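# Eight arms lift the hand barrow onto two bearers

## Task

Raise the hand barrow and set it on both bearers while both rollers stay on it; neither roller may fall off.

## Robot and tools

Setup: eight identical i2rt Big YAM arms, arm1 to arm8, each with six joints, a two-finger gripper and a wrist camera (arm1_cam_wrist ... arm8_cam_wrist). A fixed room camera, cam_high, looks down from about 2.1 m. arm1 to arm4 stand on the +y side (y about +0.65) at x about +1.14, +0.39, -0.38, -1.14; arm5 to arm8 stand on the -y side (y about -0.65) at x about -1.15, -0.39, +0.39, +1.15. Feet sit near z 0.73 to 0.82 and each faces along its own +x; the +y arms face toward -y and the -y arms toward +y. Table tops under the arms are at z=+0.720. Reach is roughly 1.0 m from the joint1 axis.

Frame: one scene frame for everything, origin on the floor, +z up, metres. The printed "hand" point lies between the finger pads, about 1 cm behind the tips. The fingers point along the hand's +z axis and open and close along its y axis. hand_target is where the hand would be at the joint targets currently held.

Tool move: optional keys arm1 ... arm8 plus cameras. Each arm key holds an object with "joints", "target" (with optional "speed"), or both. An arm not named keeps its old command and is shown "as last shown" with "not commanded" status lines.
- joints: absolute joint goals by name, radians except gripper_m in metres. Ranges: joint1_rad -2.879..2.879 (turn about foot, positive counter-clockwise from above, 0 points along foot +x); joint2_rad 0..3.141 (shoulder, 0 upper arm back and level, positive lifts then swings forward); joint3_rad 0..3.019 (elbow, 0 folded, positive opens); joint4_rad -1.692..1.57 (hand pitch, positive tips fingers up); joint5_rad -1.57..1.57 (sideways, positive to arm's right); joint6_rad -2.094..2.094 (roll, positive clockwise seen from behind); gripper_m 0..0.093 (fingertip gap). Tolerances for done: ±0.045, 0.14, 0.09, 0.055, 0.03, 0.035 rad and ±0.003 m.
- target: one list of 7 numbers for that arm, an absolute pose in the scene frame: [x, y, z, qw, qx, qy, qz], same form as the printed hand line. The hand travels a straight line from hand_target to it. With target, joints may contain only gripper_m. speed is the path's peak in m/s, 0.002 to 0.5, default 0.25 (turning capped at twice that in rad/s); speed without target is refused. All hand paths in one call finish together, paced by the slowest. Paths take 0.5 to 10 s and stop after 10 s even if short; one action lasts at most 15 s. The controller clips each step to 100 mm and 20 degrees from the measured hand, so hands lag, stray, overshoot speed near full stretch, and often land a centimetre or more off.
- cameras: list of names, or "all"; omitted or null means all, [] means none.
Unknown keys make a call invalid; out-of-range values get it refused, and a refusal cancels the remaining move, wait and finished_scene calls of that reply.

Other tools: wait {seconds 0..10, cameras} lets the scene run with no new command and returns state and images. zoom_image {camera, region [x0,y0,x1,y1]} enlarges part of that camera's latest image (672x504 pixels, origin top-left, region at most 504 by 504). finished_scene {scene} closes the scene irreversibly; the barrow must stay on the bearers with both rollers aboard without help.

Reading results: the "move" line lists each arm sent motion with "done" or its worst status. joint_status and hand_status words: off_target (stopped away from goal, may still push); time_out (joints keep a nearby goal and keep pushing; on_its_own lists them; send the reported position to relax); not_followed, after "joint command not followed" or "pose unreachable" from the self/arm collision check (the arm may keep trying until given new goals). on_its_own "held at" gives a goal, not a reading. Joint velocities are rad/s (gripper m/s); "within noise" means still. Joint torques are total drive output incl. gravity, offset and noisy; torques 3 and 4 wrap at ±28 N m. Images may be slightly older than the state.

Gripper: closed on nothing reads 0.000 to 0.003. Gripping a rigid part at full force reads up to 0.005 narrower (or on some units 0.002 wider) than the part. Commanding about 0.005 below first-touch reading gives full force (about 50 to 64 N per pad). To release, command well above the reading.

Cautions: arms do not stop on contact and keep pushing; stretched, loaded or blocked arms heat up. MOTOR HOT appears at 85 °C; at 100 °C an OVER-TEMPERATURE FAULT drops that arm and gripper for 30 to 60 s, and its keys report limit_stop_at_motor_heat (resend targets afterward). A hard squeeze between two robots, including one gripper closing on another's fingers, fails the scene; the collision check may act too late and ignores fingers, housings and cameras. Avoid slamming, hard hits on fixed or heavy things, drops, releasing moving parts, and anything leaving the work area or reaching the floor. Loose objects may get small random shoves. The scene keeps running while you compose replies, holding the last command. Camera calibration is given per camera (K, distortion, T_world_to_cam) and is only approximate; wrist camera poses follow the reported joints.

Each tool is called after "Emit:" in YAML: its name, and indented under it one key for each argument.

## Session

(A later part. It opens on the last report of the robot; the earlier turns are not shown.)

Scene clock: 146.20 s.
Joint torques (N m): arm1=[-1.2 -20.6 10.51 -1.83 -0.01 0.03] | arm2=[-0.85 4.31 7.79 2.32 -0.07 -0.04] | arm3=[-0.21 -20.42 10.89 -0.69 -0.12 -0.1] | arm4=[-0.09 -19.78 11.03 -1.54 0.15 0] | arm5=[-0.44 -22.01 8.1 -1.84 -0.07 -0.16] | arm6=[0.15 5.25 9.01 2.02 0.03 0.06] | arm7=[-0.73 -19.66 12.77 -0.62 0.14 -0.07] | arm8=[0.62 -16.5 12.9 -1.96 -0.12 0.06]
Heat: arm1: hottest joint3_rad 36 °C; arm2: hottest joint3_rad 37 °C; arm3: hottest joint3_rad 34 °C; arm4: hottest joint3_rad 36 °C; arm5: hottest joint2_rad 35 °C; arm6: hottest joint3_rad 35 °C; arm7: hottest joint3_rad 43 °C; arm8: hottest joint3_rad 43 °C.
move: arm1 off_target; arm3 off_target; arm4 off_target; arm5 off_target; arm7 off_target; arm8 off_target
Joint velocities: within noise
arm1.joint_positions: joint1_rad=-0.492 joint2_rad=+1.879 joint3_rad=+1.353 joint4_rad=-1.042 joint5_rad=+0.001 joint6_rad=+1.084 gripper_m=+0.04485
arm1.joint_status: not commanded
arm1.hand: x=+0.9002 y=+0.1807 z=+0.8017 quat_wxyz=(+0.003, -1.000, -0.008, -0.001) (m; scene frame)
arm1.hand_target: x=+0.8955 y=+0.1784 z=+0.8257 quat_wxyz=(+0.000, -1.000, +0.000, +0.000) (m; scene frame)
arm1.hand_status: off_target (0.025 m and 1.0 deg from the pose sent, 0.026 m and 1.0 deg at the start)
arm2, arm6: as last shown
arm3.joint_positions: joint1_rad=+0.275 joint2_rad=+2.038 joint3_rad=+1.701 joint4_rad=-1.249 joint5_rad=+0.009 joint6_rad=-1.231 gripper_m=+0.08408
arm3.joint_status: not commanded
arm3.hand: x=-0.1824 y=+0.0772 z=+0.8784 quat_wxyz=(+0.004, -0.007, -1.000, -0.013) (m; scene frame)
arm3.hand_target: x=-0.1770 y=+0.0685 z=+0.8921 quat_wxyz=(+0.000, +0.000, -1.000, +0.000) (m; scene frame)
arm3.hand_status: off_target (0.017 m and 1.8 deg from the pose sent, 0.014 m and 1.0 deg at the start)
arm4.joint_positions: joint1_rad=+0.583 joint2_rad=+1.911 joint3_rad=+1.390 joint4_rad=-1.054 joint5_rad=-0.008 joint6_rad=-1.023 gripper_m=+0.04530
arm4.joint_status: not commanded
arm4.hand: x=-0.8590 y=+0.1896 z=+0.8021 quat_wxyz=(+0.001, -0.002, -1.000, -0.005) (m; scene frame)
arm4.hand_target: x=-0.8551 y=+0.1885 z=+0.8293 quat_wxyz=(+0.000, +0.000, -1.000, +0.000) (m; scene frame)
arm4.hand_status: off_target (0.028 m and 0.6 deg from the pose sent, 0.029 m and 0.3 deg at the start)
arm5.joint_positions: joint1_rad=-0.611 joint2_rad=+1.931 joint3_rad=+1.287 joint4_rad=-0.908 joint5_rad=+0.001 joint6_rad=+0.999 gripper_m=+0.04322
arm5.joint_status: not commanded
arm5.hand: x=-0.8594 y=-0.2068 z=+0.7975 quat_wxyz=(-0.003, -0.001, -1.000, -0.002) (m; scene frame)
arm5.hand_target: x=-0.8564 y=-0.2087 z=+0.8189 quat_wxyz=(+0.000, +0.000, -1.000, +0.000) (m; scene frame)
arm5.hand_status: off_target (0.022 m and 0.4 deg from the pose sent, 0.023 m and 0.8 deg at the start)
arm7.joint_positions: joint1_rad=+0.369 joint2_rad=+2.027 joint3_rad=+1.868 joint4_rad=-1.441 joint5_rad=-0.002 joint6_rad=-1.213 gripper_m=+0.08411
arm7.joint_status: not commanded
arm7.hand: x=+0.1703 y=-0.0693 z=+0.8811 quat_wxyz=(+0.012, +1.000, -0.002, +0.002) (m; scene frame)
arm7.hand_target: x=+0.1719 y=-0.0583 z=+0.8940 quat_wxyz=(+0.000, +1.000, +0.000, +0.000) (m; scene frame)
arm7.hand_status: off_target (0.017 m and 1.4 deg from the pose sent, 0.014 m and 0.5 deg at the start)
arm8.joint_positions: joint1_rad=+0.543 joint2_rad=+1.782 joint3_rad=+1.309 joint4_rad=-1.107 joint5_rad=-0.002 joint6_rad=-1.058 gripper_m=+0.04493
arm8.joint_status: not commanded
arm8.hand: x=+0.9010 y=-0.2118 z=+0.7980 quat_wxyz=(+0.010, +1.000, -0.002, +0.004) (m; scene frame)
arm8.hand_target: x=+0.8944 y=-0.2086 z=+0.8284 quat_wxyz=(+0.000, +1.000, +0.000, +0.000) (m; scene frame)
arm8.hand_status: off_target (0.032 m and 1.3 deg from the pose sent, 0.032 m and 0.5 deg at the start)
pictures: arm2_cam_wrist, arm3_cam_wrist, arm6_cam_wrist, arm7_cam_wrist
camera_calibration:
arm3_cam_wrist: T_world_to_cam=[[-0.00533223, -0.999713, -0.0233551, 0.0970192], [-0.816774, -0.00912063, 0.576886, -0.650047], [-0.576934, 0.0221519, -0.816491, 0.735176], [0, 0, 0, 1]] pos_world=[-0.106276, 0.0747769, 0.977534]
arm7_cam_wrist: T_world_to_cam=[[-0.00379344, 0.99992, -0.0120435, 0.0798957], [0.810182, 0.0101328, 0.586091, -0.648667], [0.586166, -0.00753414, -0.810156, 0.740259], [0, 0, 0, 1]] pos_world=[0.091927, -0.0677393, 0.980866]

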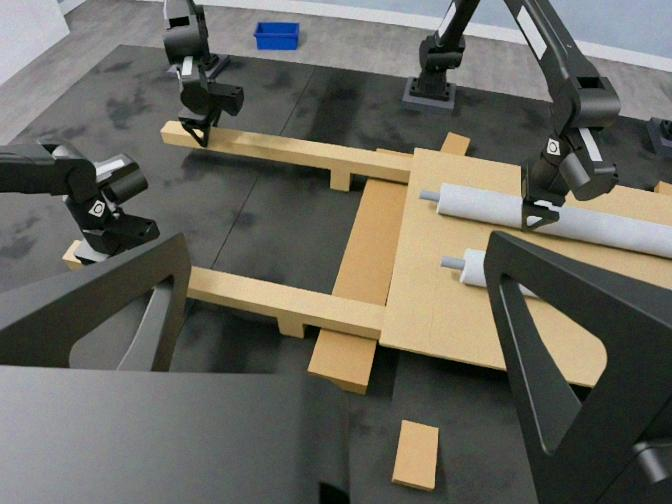

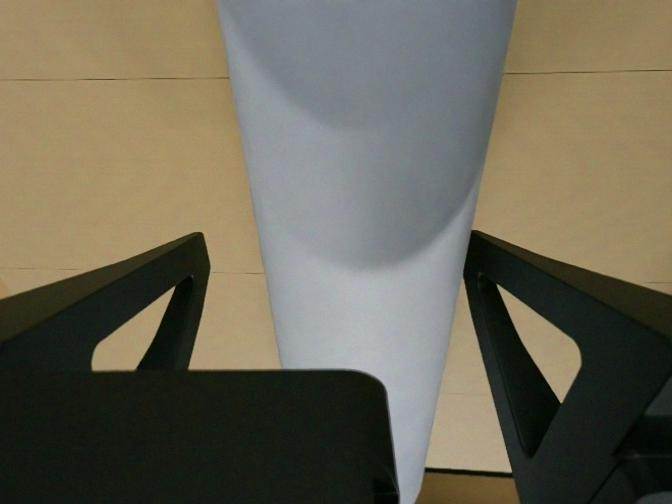

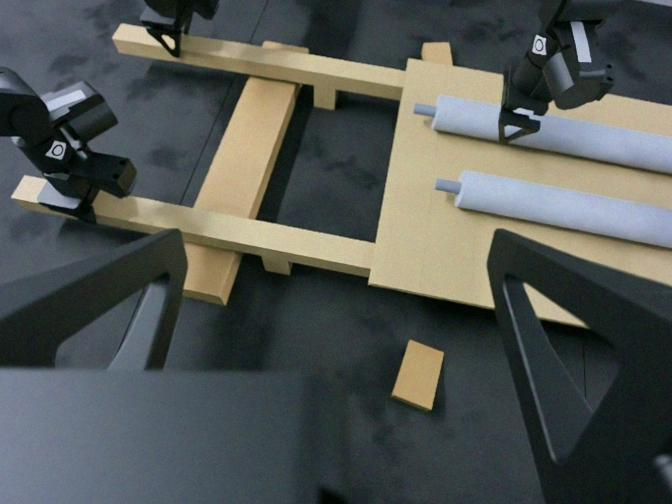

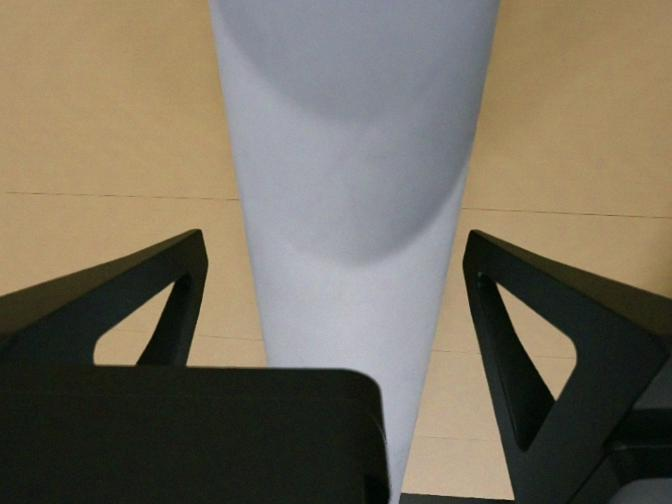

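Emit:
move:
  arm1: {"target": [0.8952, 0.1781, 0.866, 0, 1, 0, 0], "speed": 0.04}
  arm8: {"target": [0.894, -0.208, 0.869, 0, 1, 0, 0], "speed": 0.04}
  arm4: {"target": [-0.855, 0.1882, 0.87, 0, 0, 1, 0], "speed": 0.04}
  arm5: {"target": [-0.8563, -0.2087, 0.8595, 0, 0, 1, 0], "speed": 0.04}
  arm7: {"target": [0.1718, -0.0578, 0.912, 0, 1, 0, 0], "speed": 0.04}
  arm3: {"target": [-0.177, 0.066, 0.91, 0, 0, 1, 0], "speed": 0.04}
  cameras: ["arm3_cam_wrist", "arm7_cam_wrist", "arm2_cam_wrist", "arm6_cam_wrist"]

Scene clock: 152.50 s.
Joint torques (N m): arm1=[-1.08 -24.35 12.33 -4.29 0.06 0.06] | arm2=[-0.85 4.31 7.77 2.32 -0.06 -0.04] | arm3=[-0.26 -21.42 12.1 -0.65 -0.12 -0.1] | arm4=[-0.09 -23.24 13.78 -3.62 -0.11 0] | arm5=[-0.38 -26.58 9.54 -3.85 0.14 -0.19] | arm6=[0.21 5.3 9.03 1.99 0.03 0.05] | arm7=[-0.56 -20.31 13.97 -0.58 0.15 -0.07] | arm8=[-0.15 -19.6 15.66 -3.88 -0.32 0]
Heat: arm1: hottest joint3_rad 36 °C; arm2: hottest joint3_rad 37 °C; arm3: hottest joint3_rad 34 °C; arm4: hottest joint3_rad 36 °C; arm5: hottest joint2_rad 35 °C; arm6: hottest joint3_rad 35 °C; arm7: hottest joint3_rad 43 °C; arm8: hottest joint3_rad 43 °C.
move: arm1 off_target; arm3 off_target; arm4 off_target; arm5 off_target; arm7 off_target; arm8 off_target
Joint velocities: within noise
arm1.joint_positions: joint1_rad=-0.492 joint2_rad=+1.881 joint3_rad=+1.375 joint4_rad=-1.067 joint5_rad=-0.001 joint6_rad=+1.084 gripper_m=+0.04485
arm1.joint_status: not commanded
arm1.hand: x=+0.8988 y=+0.1779 z=+0.8079 quat_wxyz=(+0.005, -1.000, -0.008, -0.002) (m; scene frame)
arm1.hand_target: x=+0.8958 y=+0.1787 z=+0.8631 quat_wxyz=(-0.002, -1.000, +0.000, +0.001) (m; scene frame)
arm1.hand_status: off_target (0.058 m and 1.1 deg from the pose sent, 0.064 m and 1.0 deg at the start)
arm2, arm6: as last shown
arm3.joint_positions: joint1_rad=+0.275 joint2_rad=+2.038 joint3_rad=+1.718 joint4_rad=-1.291 joint5_rad=+0.009 joint6_rad=-1.231 gripper_m=+0.08408
arm3.joint_status: not commanded
arm3.hand: x=-0.1837 y=+0.0807 z=+0.8851 quat_wxyz=(+0.008, -0.007, -1.000, -0.025) (m; scene frame)
arm3.hand_target: x=-0.1772 y=+0.0670 z=+0.9103 quat_wxyz=(+0.000, +0.000, -1.000, +0.000) (m; scene frame)
arm3.hand_status: off_target (0.030 m and 3.1 deg from the pose sent, 0.034 m and 1.8 deg at the start)
arm4.joint_positions: joint1_rad=+0.583 joint2_rad=+1.912 joint3_rad=+1.402 joint4_rad=-1.079 joint5_rad=+0.000 joint6_rad=-1.023 gripper_m=+0.04530
arm4.joint_status: not commanded
arm4.hand: x=-0.8605 y=+0.1895 z=+0.8057 quat_wxyz=(+0.008, -0.002, -1.000, -0.009) (m; scene frame)
arm4.hand_target: x=-0.8558 y=+0.1891 z=+0.8666 quat_wxyz=(-0.001, +0.000, -1.000, +0.002) (m; scene frame)
arm4.hand_status: off_target (0.065 m and 1.3 deg from the pose sent, 0.068 m and 0.6 deg at the start)
arm5.joint_positions: joint1_rad=-0.611 joint2_rad=+1.931 joint3_rad=+1.300 joint4_rad=-0.935 joint5_rad=-0.005 joint6_rad=+1.002 gripper_m=+0.04322
arm5.joint_status: not commanded
arm5.hand: x=-0.8605 y=-0.2067 z=+0.8014 quat_wxyz=(+0.004, -0.003, -1.000, +0.002) (m; scene frame)
arm5.hand_target: x=-0.8567 y=-0.2088 z=+0.8557 quat_wxyz=(-0.001, +0.000, -1.000, -0.001) (m; scene frame)
arm5.hand_status: off_target (0.058 m and 0.6 deg from the pose sent, 0.062 m and 0.4 deg at the start)
arm7.joint_positions: joint1_rad=+0.369 joint2_rad=+2.027 joint3_rad=+1.888 joint4_rad=-1.483 joint5_rad=-0.001 joint6_rad=-1.213 gripper_m=+0.08411
arm7.joint_status: not commanded
arm7.hand: x=+0.1720 y=-0.0736 z=+0.8888 quat_wxyz=(+0.022, +1.000, -0.002, +0.007) (m; scene frame)
arm7.hand_target: x=+0.1722 y=-0.0590 z=+0.9121 quat_wxyz=(-0.001, +1.000, +0.000, +0.000) (m; scene frame)
arm7.hand_status: off_target (0.028 m and 2.7 deg from the pose sent, 0.033 m and 1.4 deg at the start)
arm8.joint_positions: joint1_rad=+0.551 joint2_rad=+1.782 joint3_rad=+1.328 joint4_rad=-1.145 joint5_rad=+0.004 joint6_rad=-1.051 gripper_m=+0.04493
arm8.joint_status: not commanded
arm8.hand: x=+0.8989 y=-0.2142 z=+0.8048 quat_wxyz=(+0.017, +1.000, -0.001, +0.011) (m; scene frame)
arm8.hand_target: x=+0.8950 y=-0.2098 z=+0.8657 quat_wxyz=(-0.002, +1.000, +0.000, -0.001) (m; scene frame)
arm8.hand_status: off_target (0.065 m and 2.3 deg from the pose sent, 0.071 m and 1.3 deg at the start)
pictures: arm2_cam_wrist, arm3_cam_wrist, arm6_cam_wrist, arm7_cam_wrist
camera_calibration:
arm3_cam_wrist: T_world_to_cam=[[-0.00497872, -0.998924, -0.0461116, 0.120811], [-0.812328, -0.0228519, 0.582753, -0.658119], [-0.583179, 0.0403591, -0.81134, 0.732589], [0, 0, 0, 1]] pos_world=[-0.106776, 0.0760753, 0.98347]
arm7_cam_wrist: T_world_to_cam=[[-0.00362206, 0.999436, -0.0333805, 0.103193], [0.805284, 0.022706, 0.592454, -0.658427], [0.592878, -0.0247349, -0.804913, 0.73839], [0, 0, 0, 1]] pos_world=[0.0928198, -0.0699208, 0.987871]

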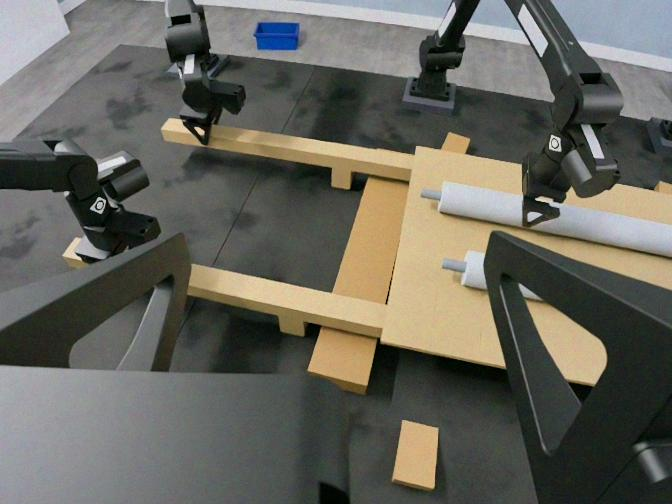

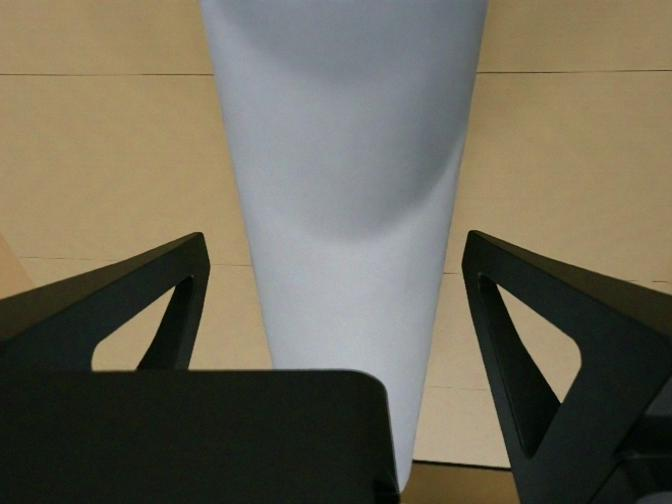

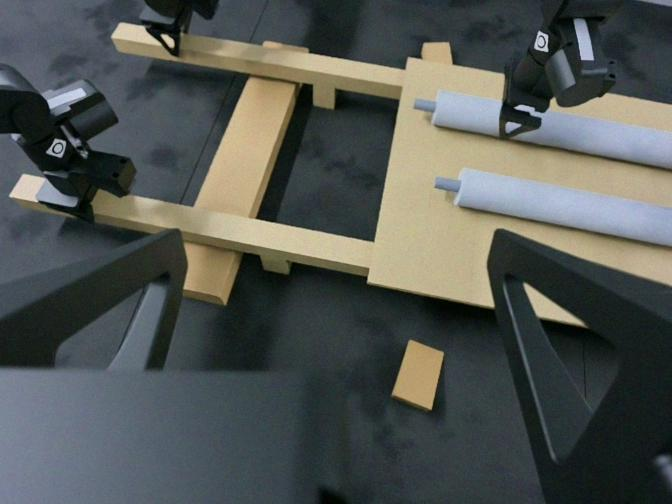

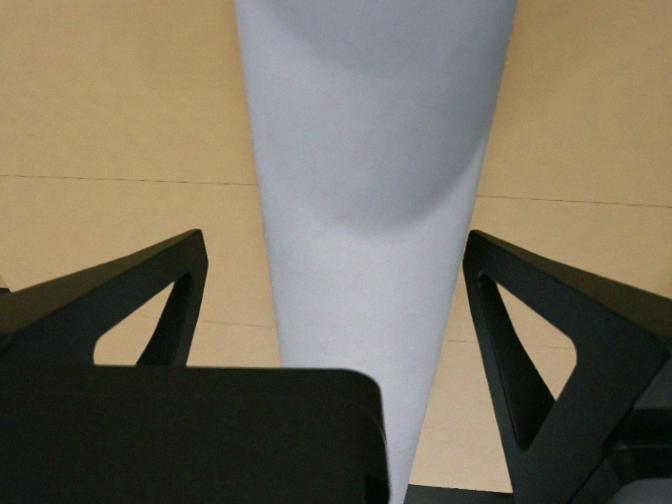

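Emit:
move:
  arm1: {"target": [0.8952, 0.1781, 0.894, 0, 1, 0, 0], "speed": 0.04}
  arm8: {"target": [0.894, -0.208, 0.897, 0, 1, 0, 0], "speed": 0.04}
  arm4: {"target": [-0.855, 0.1882, 0.9, 0, 0, 1, 0], "speed": 0.04}
  arm5: {"target": [-0.8563, -0.2087, 0.889, 0, 0, 1, 0], "speed": 0.04}
  arm7: {"target": [0.1718, -0.046, 0.92, 0, 1, 0, 0], "speed": 0.04}
  arm3: {"target": [-0.177, 0.057, 0.92, 0, 0, 1, 0], "speed": 0.04}
  cameras: ["arm3_cam_wrist", "arm7_cam_wrist", "arm2_cam_wrist", "arm6_cam_wrist"]

Scene clock: 158.50 s.
Joint torques (N m): arm1=[-1.14 -25.88 13 -4.89 0.2 0.05] | arm2=[-0.85 4.37 7.77 2.32 -0.07 -0.04] | arm3=[-0.67 -20.19 12.36 -0.61 -0.13 -0.1] | arm4=[-0.15 -24.94 14.28 -3.93 -0.52 -0.02] | arm5=[-0.44 -27.75 10.62 -4.22 0.41 -0.19] | arm6=[0.26 5.19 9.05 2 0.03 0.05] | arm7=[-0.56 -18.73 14.09 -0.58 0.14 -0.07] | arm8=[-0.5 -20.6 16.85 -4.08 -0.5 -0.05]
Heat: arm1: hottest joint3_rad 37 °C; arm2: hottest joint3_rad 37 °C; arm3: hottest joint3_rad 35 °C; arm4: hottest joint3_rad 36 °C; arm5: hottest joint2_rad 36 °C; arm6: hottest joint3_rad 35 °C; arm7: hottest joint3_rad 44 °C; arm8: hottest joint3_rad 44 °C.
move: arm1 off_target; arm3 off_target; arm4 off_target; arm5 off_target; arm7 off_target; arm8 off_target
Joint velocities: within noise
arm1.joint_positions: joint1_rad=-0.493 joint2_rad=+1.874 joint3_rad=+1.407 joint4_rad=-1.117 joint5_rad=-0.005 joint6_rad=+1.084 gripper_m=+0.04491
arm1.joint_status: not commanded
arm1.hand: x=+0.8981 y=+0.1761 z=+0.8223 quat_wxyz=(+0.008, -1.000, -0.008, -0.007) (m; scene frame)
arm1.hand_target: x=+0.8959 y=+0.1791 z=+0.8894 quat_wxyz=(-0.002, -1.000, +0.000, +0.001) (m; scene frame)
arm1.hand_status: off_target (0.072 m and 1.5 deg from the pose sent, 0.086 m and 1.1 deg at the start)
arm2.joint_positions: joint1_rad=+0.259 joint2_rad=+0.499 joint3_rad=+1.464 joint4_rad=-1.242 joint5_rad=+0.050 joint6_rad=-0.007 gripper_m=+0.09396
arm2.joint_status: not commanded
arm2.hand: x=+0.4289 y=+0.4762 z=+1.3475 quat_wxyz=(-0.472, -0.483, -0.635, +0.375) (m; scene frame)
arm2.hand_target: x=+0.4278 y=+0.4798 z=+1.3587 quat_wxyz=(-0.480, -0.478, -0.628, +0.381) (m; scene frame)
arm2.hand_status: not commanded
arm3.joint_positions: joint1_rad=+0.275 joint2_rad=+2.038 joint3_rad=+1.772 joint4_rad=-1.329 joint5_rad=+0.009 joint6_rad=-1.235 gripper_m=+0.08408
arm3.joint_status: not commanded
arm3.hand: x=-0.1806 y=+0.0710 z=+0.9045 quat_wxyz=(+0.005, -0.005, -1.000, -0.017) (m; scene frame)
arm3.hand_target: x=-0.1771 y=+0.0577 z=+0.9202 quat_wxyz=(+0.000, +0.000, -1.000, +0.000) (m; scene frame)
arm3.hand_status: off_target (0.021 m and 2.1 deg from the pose sent, 0.043 m and 3.1 deg at the start)
arm4.joint_positions: joint1_rad=+0.584 joint2_rad=+1.909 joint3_rad=+1.438 joint4_rad=-1.137 joint5_rad=+0.011 joint6_rad=-1.023 gripper_m=+0.04530
arm4.joint_status: not commanded
arm4.hand: x=-0.8614 y=+0.1878 z=+0.8197 quat_wxyz=(+0.017, -0.002, -1.000, -0.014) (m; scene frame)
arm4.hand_target: x=-0.8562 y=+0.1896 z=+0.8945 quat_wxyz=(-0.001, +0.000, -1.000, +0.002) (m; scene frame)
arm4.hand_status: off_target (0.081 m and 2.6 deg from the pose sent, 0.095 m and 1.4 deg at the start)
arm5.joint_positions: joint1_rad=-0.611 joint2_rad=+1.911 joint3_rad=+1.318 joint4_rad=-0.991 joint5_rad=-0.011 joint6_rad=+1.003 gripper_m=+0.04322
arm5.joint_status: not commanded
arm5.hand: x=-0.8627 y=-0.2085 z=+0.8170 quat_wxyz=(+0.011, -0.003, -1.000, +0.008) (m; scene frame)
arm5.hand_target: x=-0.8572 y=-0.2093 z=+0.8837 quat_wxyz=(-0.001, +0.000, -1.000, -0.002) (m; scene frame)
arm5.hand_status: off_target (0.072 m and 1.6 deg from the pose sent, 0.088 m and 0.6 deg at the start)
arm6.joint_positions: joint1_rad=+0.272 joint2_rad=+0.540 joint3_rad=+1.460 joint4_rad=-1.412 joint5_rad=+0.056 joint6_rad=-0.027 gripper_m=+0.09396
arm6.joint_status: not commanded
arm6.hand: x=-0.4152 y=-0.4730 z=+1.3264 quat_wxyz=(-0.343, +0.668, -0.536, -0.385) (m; scene frame)
arm6.hand_target: x=-0.4145 y=-0.4761 z=+1.3357 quat_wxyz=(-0.349, +0.663, -0.533, -0.392) (m; scene frame)
arm6.hand_status: not commanded
arm7.joint_positions: joint1_rad=+0.363 joint2_rad=+2.041 joint3_rad=+1.962 joint4_rad=-1.524 joint5_rad=-0.001 joint6_rad=-1.218 gripper_m=+0.08411
arm7.joint_status: not commanded
arm7.hand: x=+0.1717 y=-0.0614 z=+0.9081 quat_wxyz=(+0.014, +1.000, -0.002, +0.003) (m; scene frame)
arm7.hand_target: x=+0.1722 y=-0.0469 z=+0.9200 quat_wxyz=(-0.001, +1.000, +0.000, +0.000) (m; scene frame)
arm7.hand_status: off_target (0.020 m and 1.6 deg from the pose sent, 0.042 m and 2.7 deg at the start)
arm8.joint_positions: joint1_rad=+0.557 joint2_rad=+1.772 joint3_rad=+1.359 joint4_rad=-1.206 joint5_rad=+0.010 joint6_rad=-1.047 gripper_m=+0.04495
arm8.joint_status: not commanded
arm8.hand: x=+0.8979 y=-0.2167 z=+0.8207 quat_wxyz=(+0.024, +1.000, +0.001, +0.019) (m; scene frame)
arm8.hand_target: x=+0.8955 y=-0.2107 z=+0.8928 quat_wxyz=(-0.002, +1.000, +0.000, -0.001) (m; scene frame)
arm8.hand_status: off_target (0.077 m and 3.5 deg from the pose sent, 0.093 m and 2.3 deg at the start)
pictures: arm2_cam_wrist, arm3_cam_wrist, arm6_cam_wrist, arm7_cam_wrist
camera_calibration:
arm3_cam_wrist: T_world_to_cam=[[-0.00114291, -0.999521, -0.0309125, 0.0990409], [-0.815339, -0.0169664, 0.578736, -0.664598], [-0.578983, 0.0258656, -0.814929, 0.755597], [0, 0, 0, 1]] pos_world=[-0.104282, 0.0681737, 1.00345]
arm7_cam_wrist: T_world_to_cam=[[-0.00297891, 0.99987, -0.0158198, 0.0756454], [0.809001, 0.0117086, 0.58769, -0.666837], [0.587799, -0.0110475, -0.808932, 0.759737], [0, 0, 0, 1]] pos_world=[0.0931246, -0.0594347, 1.00767]

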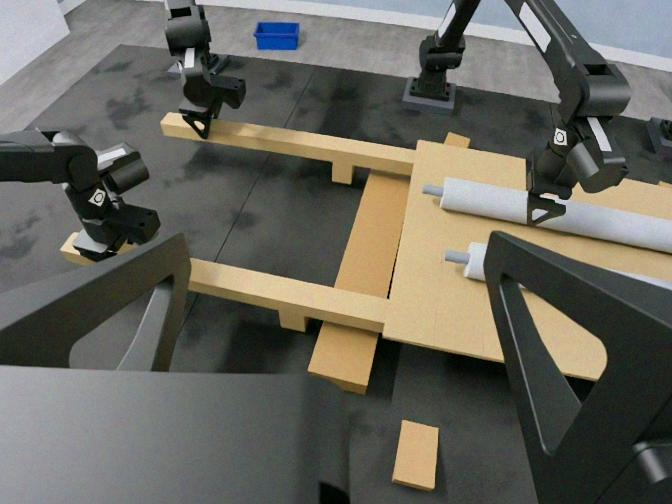

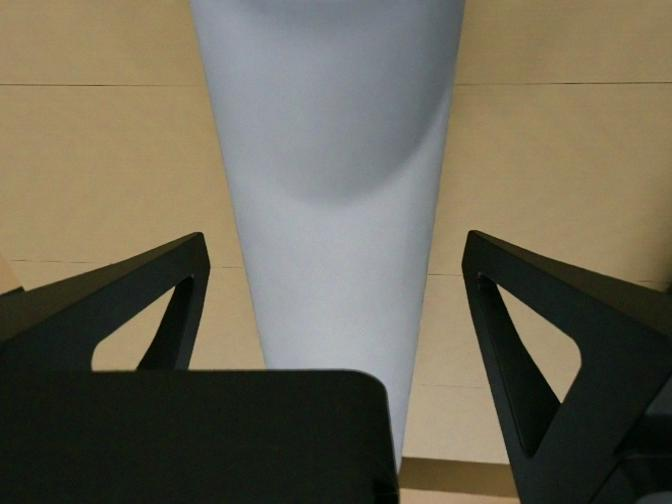

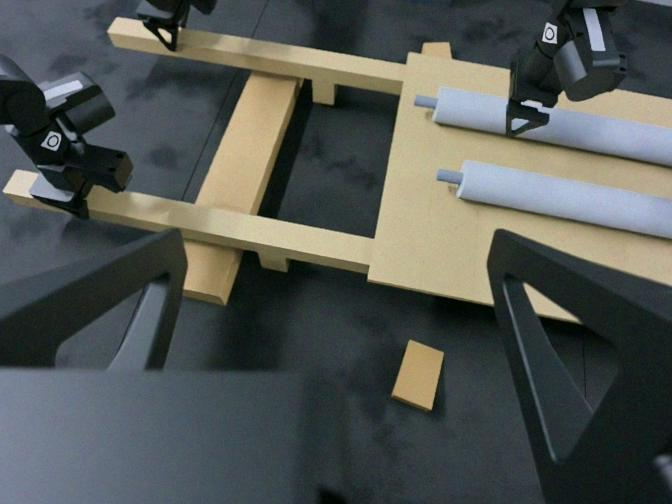

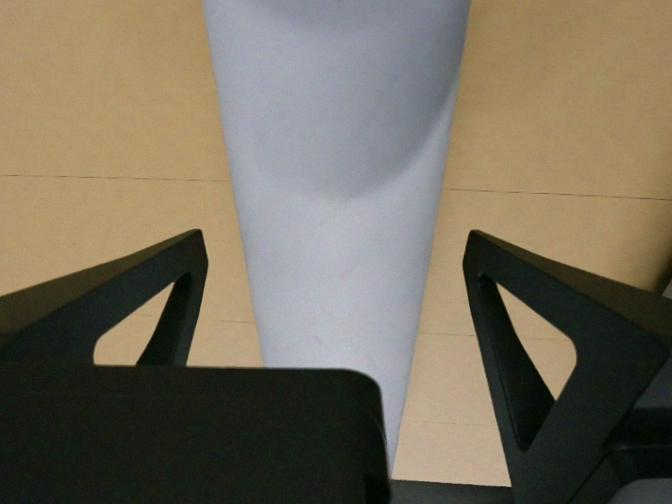

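Emit:
move:
  arm1: {"target": [0.8952, 0.1781, 0.938, 0, 1, 0, 0], "speed": 0.04}
  arm8: {"target": [0.894, -0.206, 0.94, 0, 1, 0, 0], "speed": 0.04}
  arm4: {"target": [-0.855, 0.1882, 0.947, 0, 0, 1, 0], "speed": 0.04}
  arm5: {"target": [-0.8563, -0.2087, 0.934, 0, 0, 1, 0], "speed": 0.04}
  arm7: {"target": [0.1718, -0.046, 0.96, 0, 1, 0, 0], "speed": 0.04}
  arm3: {"target": [-0.177, 0.057, 0.96, 0, 0, 1, 0], "speed": 0.04}
  cameras: ["arm3_cam_wrist", "arm7_cam_wrist", "arm2_cam_wrist", "arm6_cam_wrist"]

Scene clock: 168.17 s.
Joint torques (N m): arm1=[-1.2 -25.93 14.63 -4.79 0.42 0.09] | arm2=[-0.85 4.31 7.76 2.32 -0.07 -0.04] | arm3=[-0.56 -22.3 12.53 -0.66 -0.12 -0.1] | arm4=[-0.32 -24.76 16.05 -3.9 -0.69 -0.02] | arm5=[-0.26 -27.28 12.23 -4.48 0.6 -0.2] | arm6=[0.21 5.25 9.05 2 0.03 0.05] | arm7=[-0.79 -18.37 14.24 -0.51 0.12 -0.07] | arm8=[-0.79 -20.37 18.61 -3.88 -0.67 -0.08]
Heat: arm1: hottest joint3_rad 37 °C; arm2: hottest joint3_rad 37 °C; arm3: hottest joint3_rad 35 °C; arm4: hottest joint3_rad 39 °C; arm5: hottest joint3_rad 37 °C; arm6: hottest joint3_rad 35 °C; arm7: hottest joint3_rad 44 °C; arm8: hottest joint3_rad 45 °C.
move: arm1 off_target; arm3 off_target; arm4 off_target; arm5 off_target; arm7 off_target; arm8 off_target
Joint velocities: within noise
arm1.joint_positions: joint1_rad=-0.495 joint2_rad=+1.841 joint3_rad=+1.465 joint4_rad=-1.226 joint5_rad=-0.012 joint6_rad=+1.084 gripper_m=+0.04512
arm1.joint_status: not commanded
arm1.hand: x=+0.8989 y=+0.1771 z=+0.8599 quat_wxyz=(+0.015, -1.000, -0.007, -0.014) (m; scene frame)
arm1.hand_target: x=+0.8964 y=+0.1798 z=+0.9331 quat_wxyz=(-0.003, -1.000, +0.000, +0.001) (m; scene frame)
arm1.hand_status: off_target (0.078 m and 2.5 deg from the pose sent, 0.116 m and 1.5 deg at the start)
arm2, arm6: as last shown
arm3.joint_positions: joint1_rad=+0.275 joint2_rad=+2.038 joint3_rad=+1.841 joint4_rad=-1.421 joint5_rad=+0.009 joint6_rad=-1.235 gripper_m=+0.08408
arm3.joint_status: not commanded
arm3.hand: x=-0.1808 y=+0.0706 z=+0.9301 quat_wxyz=(+0.009, -0.005, -1.000, -0.029) (m; scene frame)
arm3.hand_target: x=-0.1773 y=+0.0583 z=+0.9601 quat_wxyz=(+0.000, +0.000, -1.000, +0.000) (m; scene frame)
arm3.hand_status: off_target (0.033 m and 3.5 deg from the pose sent, 0.057 m and 2.1 deg at the start)
arm4.joint_positions: joint1_rad=+0.585 joint2_rad=+1.873 joint3_rad=+1.501 joint4_rad=-1.251 joint5_rad=+0.016 joint6_rad=-1.023 gripper_m=+0.04529
arm4.joint_status: not commanded
arm4.hand: x=-0.8613 y=+0.1879 z=+0.8608 quat_wxyz=(+0.023, -0.001, -1.000, -0.019) (m; scene frame)
arm4.hand_target: x=-0.8569 y=+0.1904 z=+0.9415 quat_wxyz=(-0.001, +0.000, -1.000, +0.002) (m; scene frame)
arm4.hand_status: off_target (0.086 m and 3.5 deg from the pose sent, 0.127 m and 2.6 deg at the start)
arm5.joint_positions: joint1_rad=-0.612 joint2_rad=+1.859 joint3_rad=+1.362 joint4_rad=-1.097 joint5_rad=-0.016 joint6_rad=+1.004 gripper_m=+0.04327
arm5.joint_status: not commanded
arm5.hand: x=-0.8630 y=-0.2088 z=+0.8584 quat_wxyz=(+0.016, -0.004, -1.000, +0.011) (m; scene frame)
arm5.hand_target: x=-0.8575 y=-0.2098 z=+0.9290 quat_wxyz=(-0.001, +0.000, -1.000, -0.002) (m; scene frame)
arm5.hand_status: off_target (0.076 m and 2.3 deg from the pose sent, 0.117 m and 1.6 deg at the start)
arm7.joint_positions: joint1_rad=+0.363 joint2_rad=+2.043 joint3_rad=+2.072 joint4_rad=-1.631 joint5_rad=-0.001 joint6_rad=-1.218 gripper_m=+0.08411
arm7.joint_status: not commanded
arm7.hand: x=+0.1711 y=-0.0597 z=+0.9489 quat_wxyz=(+0.013, +1.000, -0.002, +0.003) (m; scene frame)
arm7.hand_target: x=+0.1721 y=-0.0468 z=+0.9599 quat_wxyz=(-0.001, +1.000, +0.000, +0.000) (m; scene frame)
arm7.hand_status: off_target (0.018 m and 1.5 deg from the pose sent, 0.054 m and 1.6 deg at the start)
arm8.joint_positions: joint1_rad=+0.559 joint2_rad=+1.747 joint3_rad=+1.430 joint4_rad=-1.320 joint5_rad=+0.015 joint6_rad=-1.046 gripper_m=+0.04506
arm8.joint_status: not commanded
arm8.hand: x=+0.8982 y=-0.2166 z=+0.8582 quat_wxyz=(+0.030, +0.999, +0.001, +0.026) (m; scene frame)
arm8.hand_target: x=+0.8962 y=-0.2099 z=+0.9357 quat_wxyz=(-0.002, +1.000, +0.000, -0.001) (m; scene frame)
arm8.hand_status: off_target (0.083 m and 4.6 deg from the pose sent, 0.120 m and 3.5 deg at the start)
pictures: arm2_cam_wrist, arm3_cam_wrist, arm6_cam_wrist, arm7_cam_wrist
camera_calibration:
arm3_cam_wrist: T_world_to_cam=[[-0.000830813, -0.998553, -0.0537626, 0.120674], [-0.810836, -0.0307932, 0.584463, -0.683043], [-0.585273, 0.0440782, -0.809637, 0.768963], [0, 0, 0, 1]] pos_world=[-0.103682, 0.0655718, 1.02828]
arm7_cam_wrist: T_world_to_cam=[[-0.00335483, 0.999897, -0.0139727, 0.0728929], [0.809398, 0.0109207, 0.587159, -0.690013], [0.587251, -0.00933964, -0.809351, 0.793722], [0, 0, 0, 1]] pos_world=[0.0926255, -0.0579369, 1.04857]

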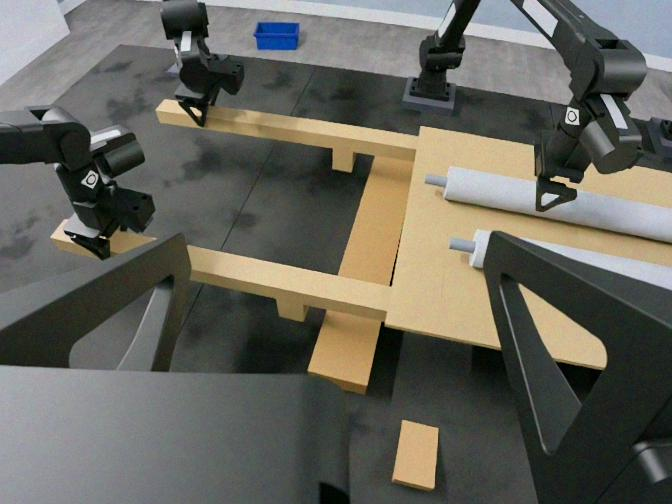

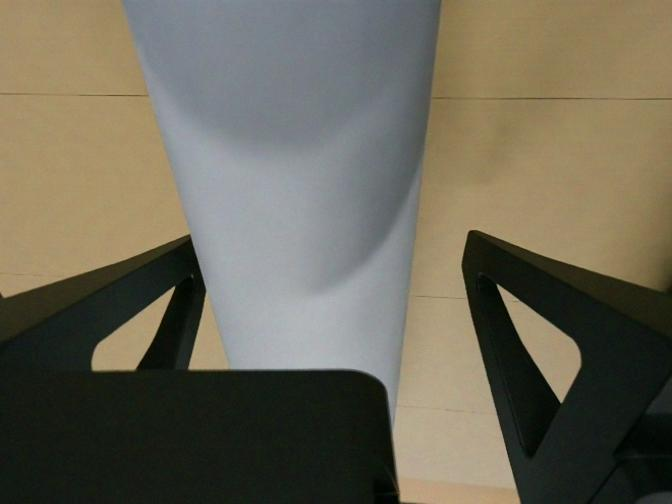

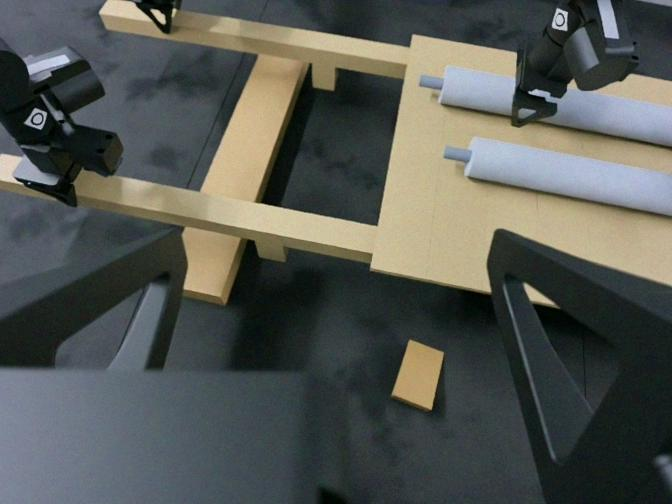

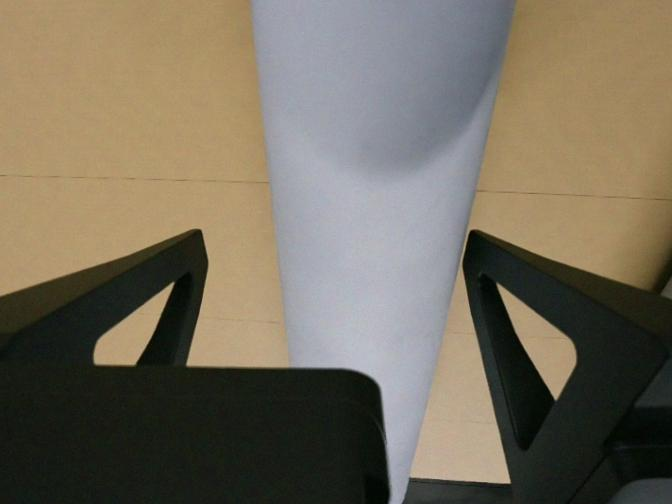

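Emit:
move:
  arm1: {"target": [0.7872, 0.1781, 0.950, 0, 1, 0, 0], "speed": 0.05}
  arm8: {"target": [0.786, -0.206, 0.948, 0, 1, 0, 0], "speed": 0.05}
  arm4: {"target": [-0.963, 0.1882, 0.959, 0, 0, 1, 0], "speed": 0.05}
  arm5: {"target": [-0.9643, -0.2087, 0.942, 0, 0, 1, 0], "speed": 0.05}
  arm7: {"target": [0.0638, -0.046, 0.968, 0, 1, 0, 0], "speed": 0.05}
  arm3: {"target": [-0.285, 0.057, 0.975, 0, 0, 1, 0], "speed": 0.05}
  cameras: ["arm3_cam_wrist", "arm7_cam_wrist", "arm2_cam_wrist", "arm6_cam_wrist", "cam_high"]

Scene clock: 176.43 s.
Joint torques (N m): arm1=[-2.02 -25.64 16.4 -3.7 0.48 -0.11] | arm2=[-0.85 4.31 7.77 2.3 -0.06 -0.04] | arm3=[-1.08 -21.89 8.69 -0.49 -0.24 -0.09] | arm4=[-1.79 -22.77 12.44 -2.25 -0.62 -0.22] | arm5=[1.38 -23.82 9.76 -2.85 1 -0.01] | arm6=[0.21 5.19 9.02 1.99 0.03 0.05] | arm7=[0.62 -20.19 14.38 -0.43 0.07 0.2] | arm8=[0.38 -19.66 20.23 -3.04 -0.81 0.07]
Heat: arm1: hottest joint3_rad 39 °C; arm2: hottest joint3_rad 37 °C; arm3: hottest joint3_rad 35 °C; arm4: hottest joint3_rad 40 °C; arm5: hottest joint3_rad 38 °C; arm6: hottest joint3_rad 36 °C; arm7: hottest joint3_rad 46 °C; arm8: hottest joint3_rad 48 °C.
move: arm1 off_target; arm3 off_target; arm4 off_target; arm5 off_target; arm7 off_target; arm8 off_target
Joint velocities: within noise
arm1.joint_positions: joint1_rad=-0.646 joint2_rad=+1.952 joint3_rad=+1.691 joint4_rad=-1.349 joint5_rad=-0.015 joint6_rad=+0.940 gripper_m=+0.04513
arm1.joint_status: not commanded
arm1.hand: x=+0.8015 y=+0.1783 z=+0.8810 quat_wxyz=(+0.015, -1.000, -0.004, -0.019) (m; scene frame)
arm1.hand_target: x=+0.7895 y=+0.1805 z=+0.9476 quat_wxyz=(-0.002, -1.000, +0.000, +0.002) (m; scene frame)
arm1.hand_status: off_target (0.070 m and 2.8 deg from the pose sent, 0.143 m and 2.5 deg at the start)
arm2, arm6: as last shown
arm3.joint_positions: joint1_rad=+0.109 joint2_rad=+1.965 joint3_rad=+1.808 joint4_rad=-1.422 joint5_rad=+0.010 joint6_rad=-1.404 gripper_m=+0.08408
arm3.joint_status: not commanded
arm3.hand: x=-0.2820 y=+0.0563 z=+0.9601 quat_wxyz=(+0.002, -0.003, -1.000, -0.011) (m; scene frame)
arm3.hand_target: x=-0.2850 y=+0.0570 z=+0.9749 quat_wxyz=(+0.000, +0.000, -1.000, +0.000) (m; scene frame)
arm3.hand_status: off_target (0.015 m and 1.3 deg from the pose sent, 0.114 m and 3.5 deg at the start)
arm4.joint_positions: joint1_rad=+0.421 joint2_rad=+1.748 joint3_rad=+1.414 joint4_rad=-1.297 joint5_rad=+0.014 joint6_rad=-1.188 gripper_m=+0.04529
arm4.joint_status: not commanded
arm4.hand: x=-0.9561 y=+0.1866 z=+0.8947 quat_wxyz=(+0.021, -0.001, -0.999, -0.026) (m; scene frame)
arm4.hand_target: x=-0.9630 y=+0.1895 z=+0.9548 quat_wxyz=(+0.000, +0.000, -1.000, +0.001) (m; scene frame)
arm4.hand_status: off_target (0.065 m and 3.8 deg from the pose sent, 0.141 m and 3.5 deg at the start)
arm5.joint_positions: joint1_rad=-0.445 joint2_rad=+1.717 joint3_rad=+1.251 joint4_rad=-1.125 joint5_rad=-0.024 joint6_rad=+1.173 gripper_m=+0.04342
arm5.joint_status: not commanded
arm5.hand: x=-0.9593 y=-0.2071 z=+0.8901 quat_wxyz=(+0.018, -0.005, -1.000, +0.010) (m; scene frame)
arm5.hand_target: x=-0.9642 y=-0.2091 z=+0.9388 quat_wxyz=(+0.000, +0.000, -1.000, -0.001) (m; scene frame)
arm5.hand_status: off_target (0.052 m and 2.4 deg from the pose sent, 0.131 m and 2.3 deg at the start)
arm7.joint_positions: joint1_rad=+0.500 joint2_rad=+2.159 joint3_rad=+2.285 joint4_rad=-1.671 joint5_rad=-0.001 joint6_rad=-1.093 gripper_m=+0.08411
arm7.joint_status: not commanded
arm7.hand: x=+0.0712 y=-0.0547 z=+0.9573 quat_wxyz=(-0.013, +1.000, +0.004, -0.008) (m; scene frame)
arm7.hand_target: x=+0.0644 y=-0.0470 z=+0.9676 quat_wxyz=(-0.026, +1.000, +0.000, -0.014) (m; scene frame)
arm7.hand_status: off_target (0.016 m and 1.9 deg from the pose sent, 0.110 m and 1.5 deg at the start; a joint's target at an end of its range on 58 of 86 steps)
arm8.joint_positions: joint1_rad=+0.709 joint2_rad=+1.870 joint3_rad=+1.657 joint4_rad=-1.424 joint5_rad=+0.020 joint6_rad=-0.897 gripper_m=+0.04507
arm8.joint_status: not commanded
arm8.hand: x=+0.8027 y=-0.2165 z=+0.8769 quat_wxyz=(+0.025, +0.999, +0.002, +0.031) (m; scene frame)
arm8.hand_target: x=+0.7895 y=-0.2100 z=+0.9462 quat_wxyz=(-0.002, +1.000, +0.000, -0.002) (m; scene frame)
arm8.hand_status: off_target (0.074 m and 4.6 deg from the pose sent, 0.144 m and 4.6 deg at the start)
pictures: arm2_cam_wrist, arm3_cam_wrist, arm6_cam_wrist, arm7_cam_wrist, cam_high
camera_calibration:
arm3_cam_wrist: T_world_to_cam=[[0.00221522, -0.999839, -0.0178029, 0.0742787], [-0.81807, -0.0120507, 0.574992, -0.777034], [-0.575114, 0.0132903, -0.817965, 0.747237], [0, 0, 0, 1]] pos_world=[-0.206086, 0.054972, 1.05932]
arm7_cam_wrist: T_world_to_cam=[[-0.0147745, 0.999152, 0.0384296, 0.0182944], [0.822587, -0.0097043, 0.568556, -0.59841], [0.568447, 0.0400119, -0.821746, 0.875119], [0, 0, 0, 1]] pos_world=[-0.00494356, -0.0591012, 1.05865]

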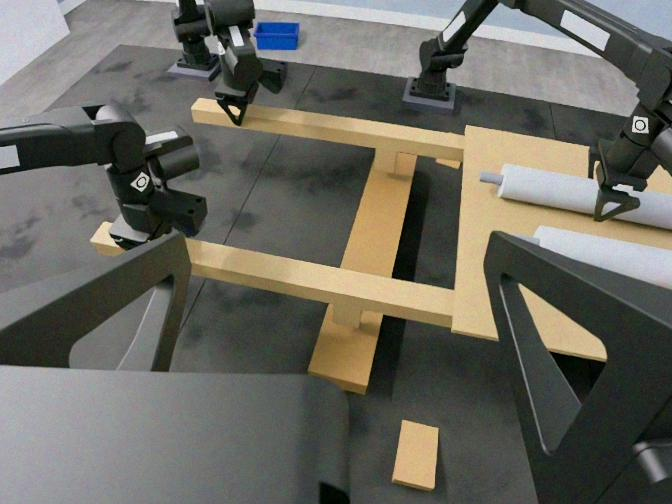

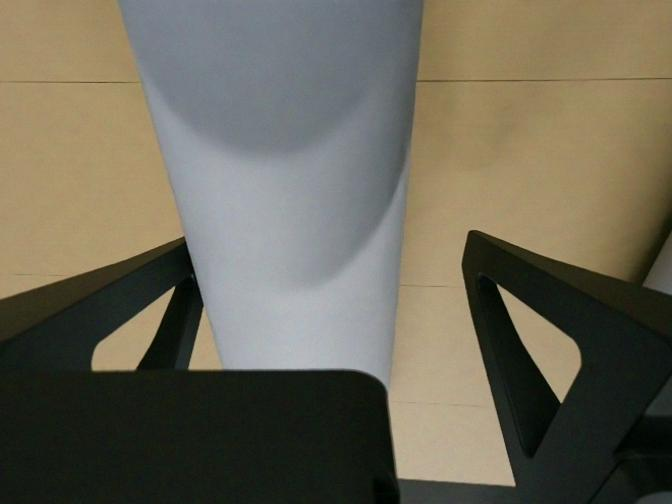

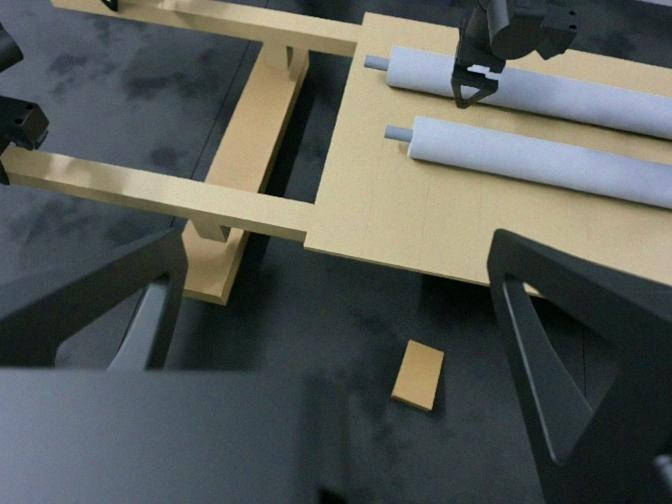

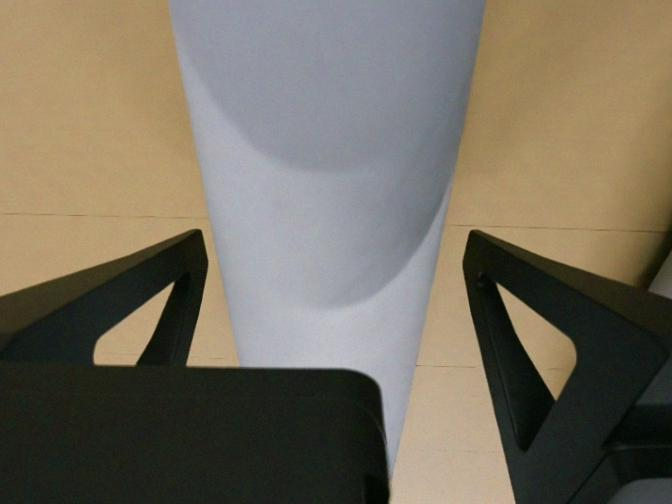

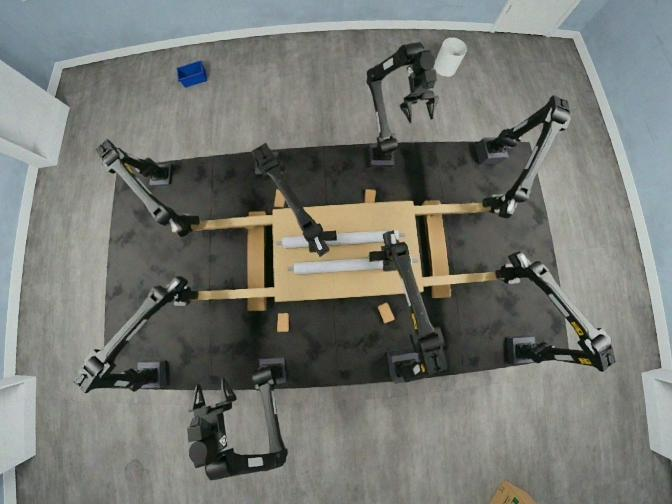

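Emit:
zoom_image:
  camera: "arm2_cam_wrist"
  region: [270, 230, 470, 410]

Emit:
zoom_image:
  camera: "arm6_cam_wrist"
  region: [130, 150, 330, 320]

Scaled by 2.520 from the camera's 672x504 image, which has a finer 960x720 frame.

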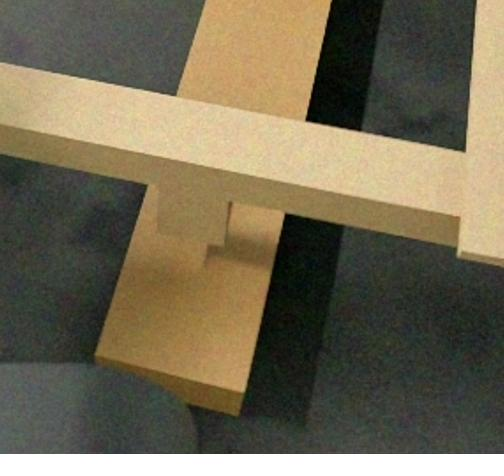

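Scaled by 2.520 from the camera's 672x504 image, which has a finer 960x720 frame.

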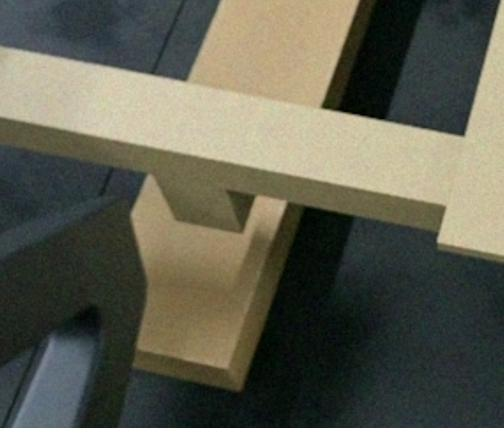

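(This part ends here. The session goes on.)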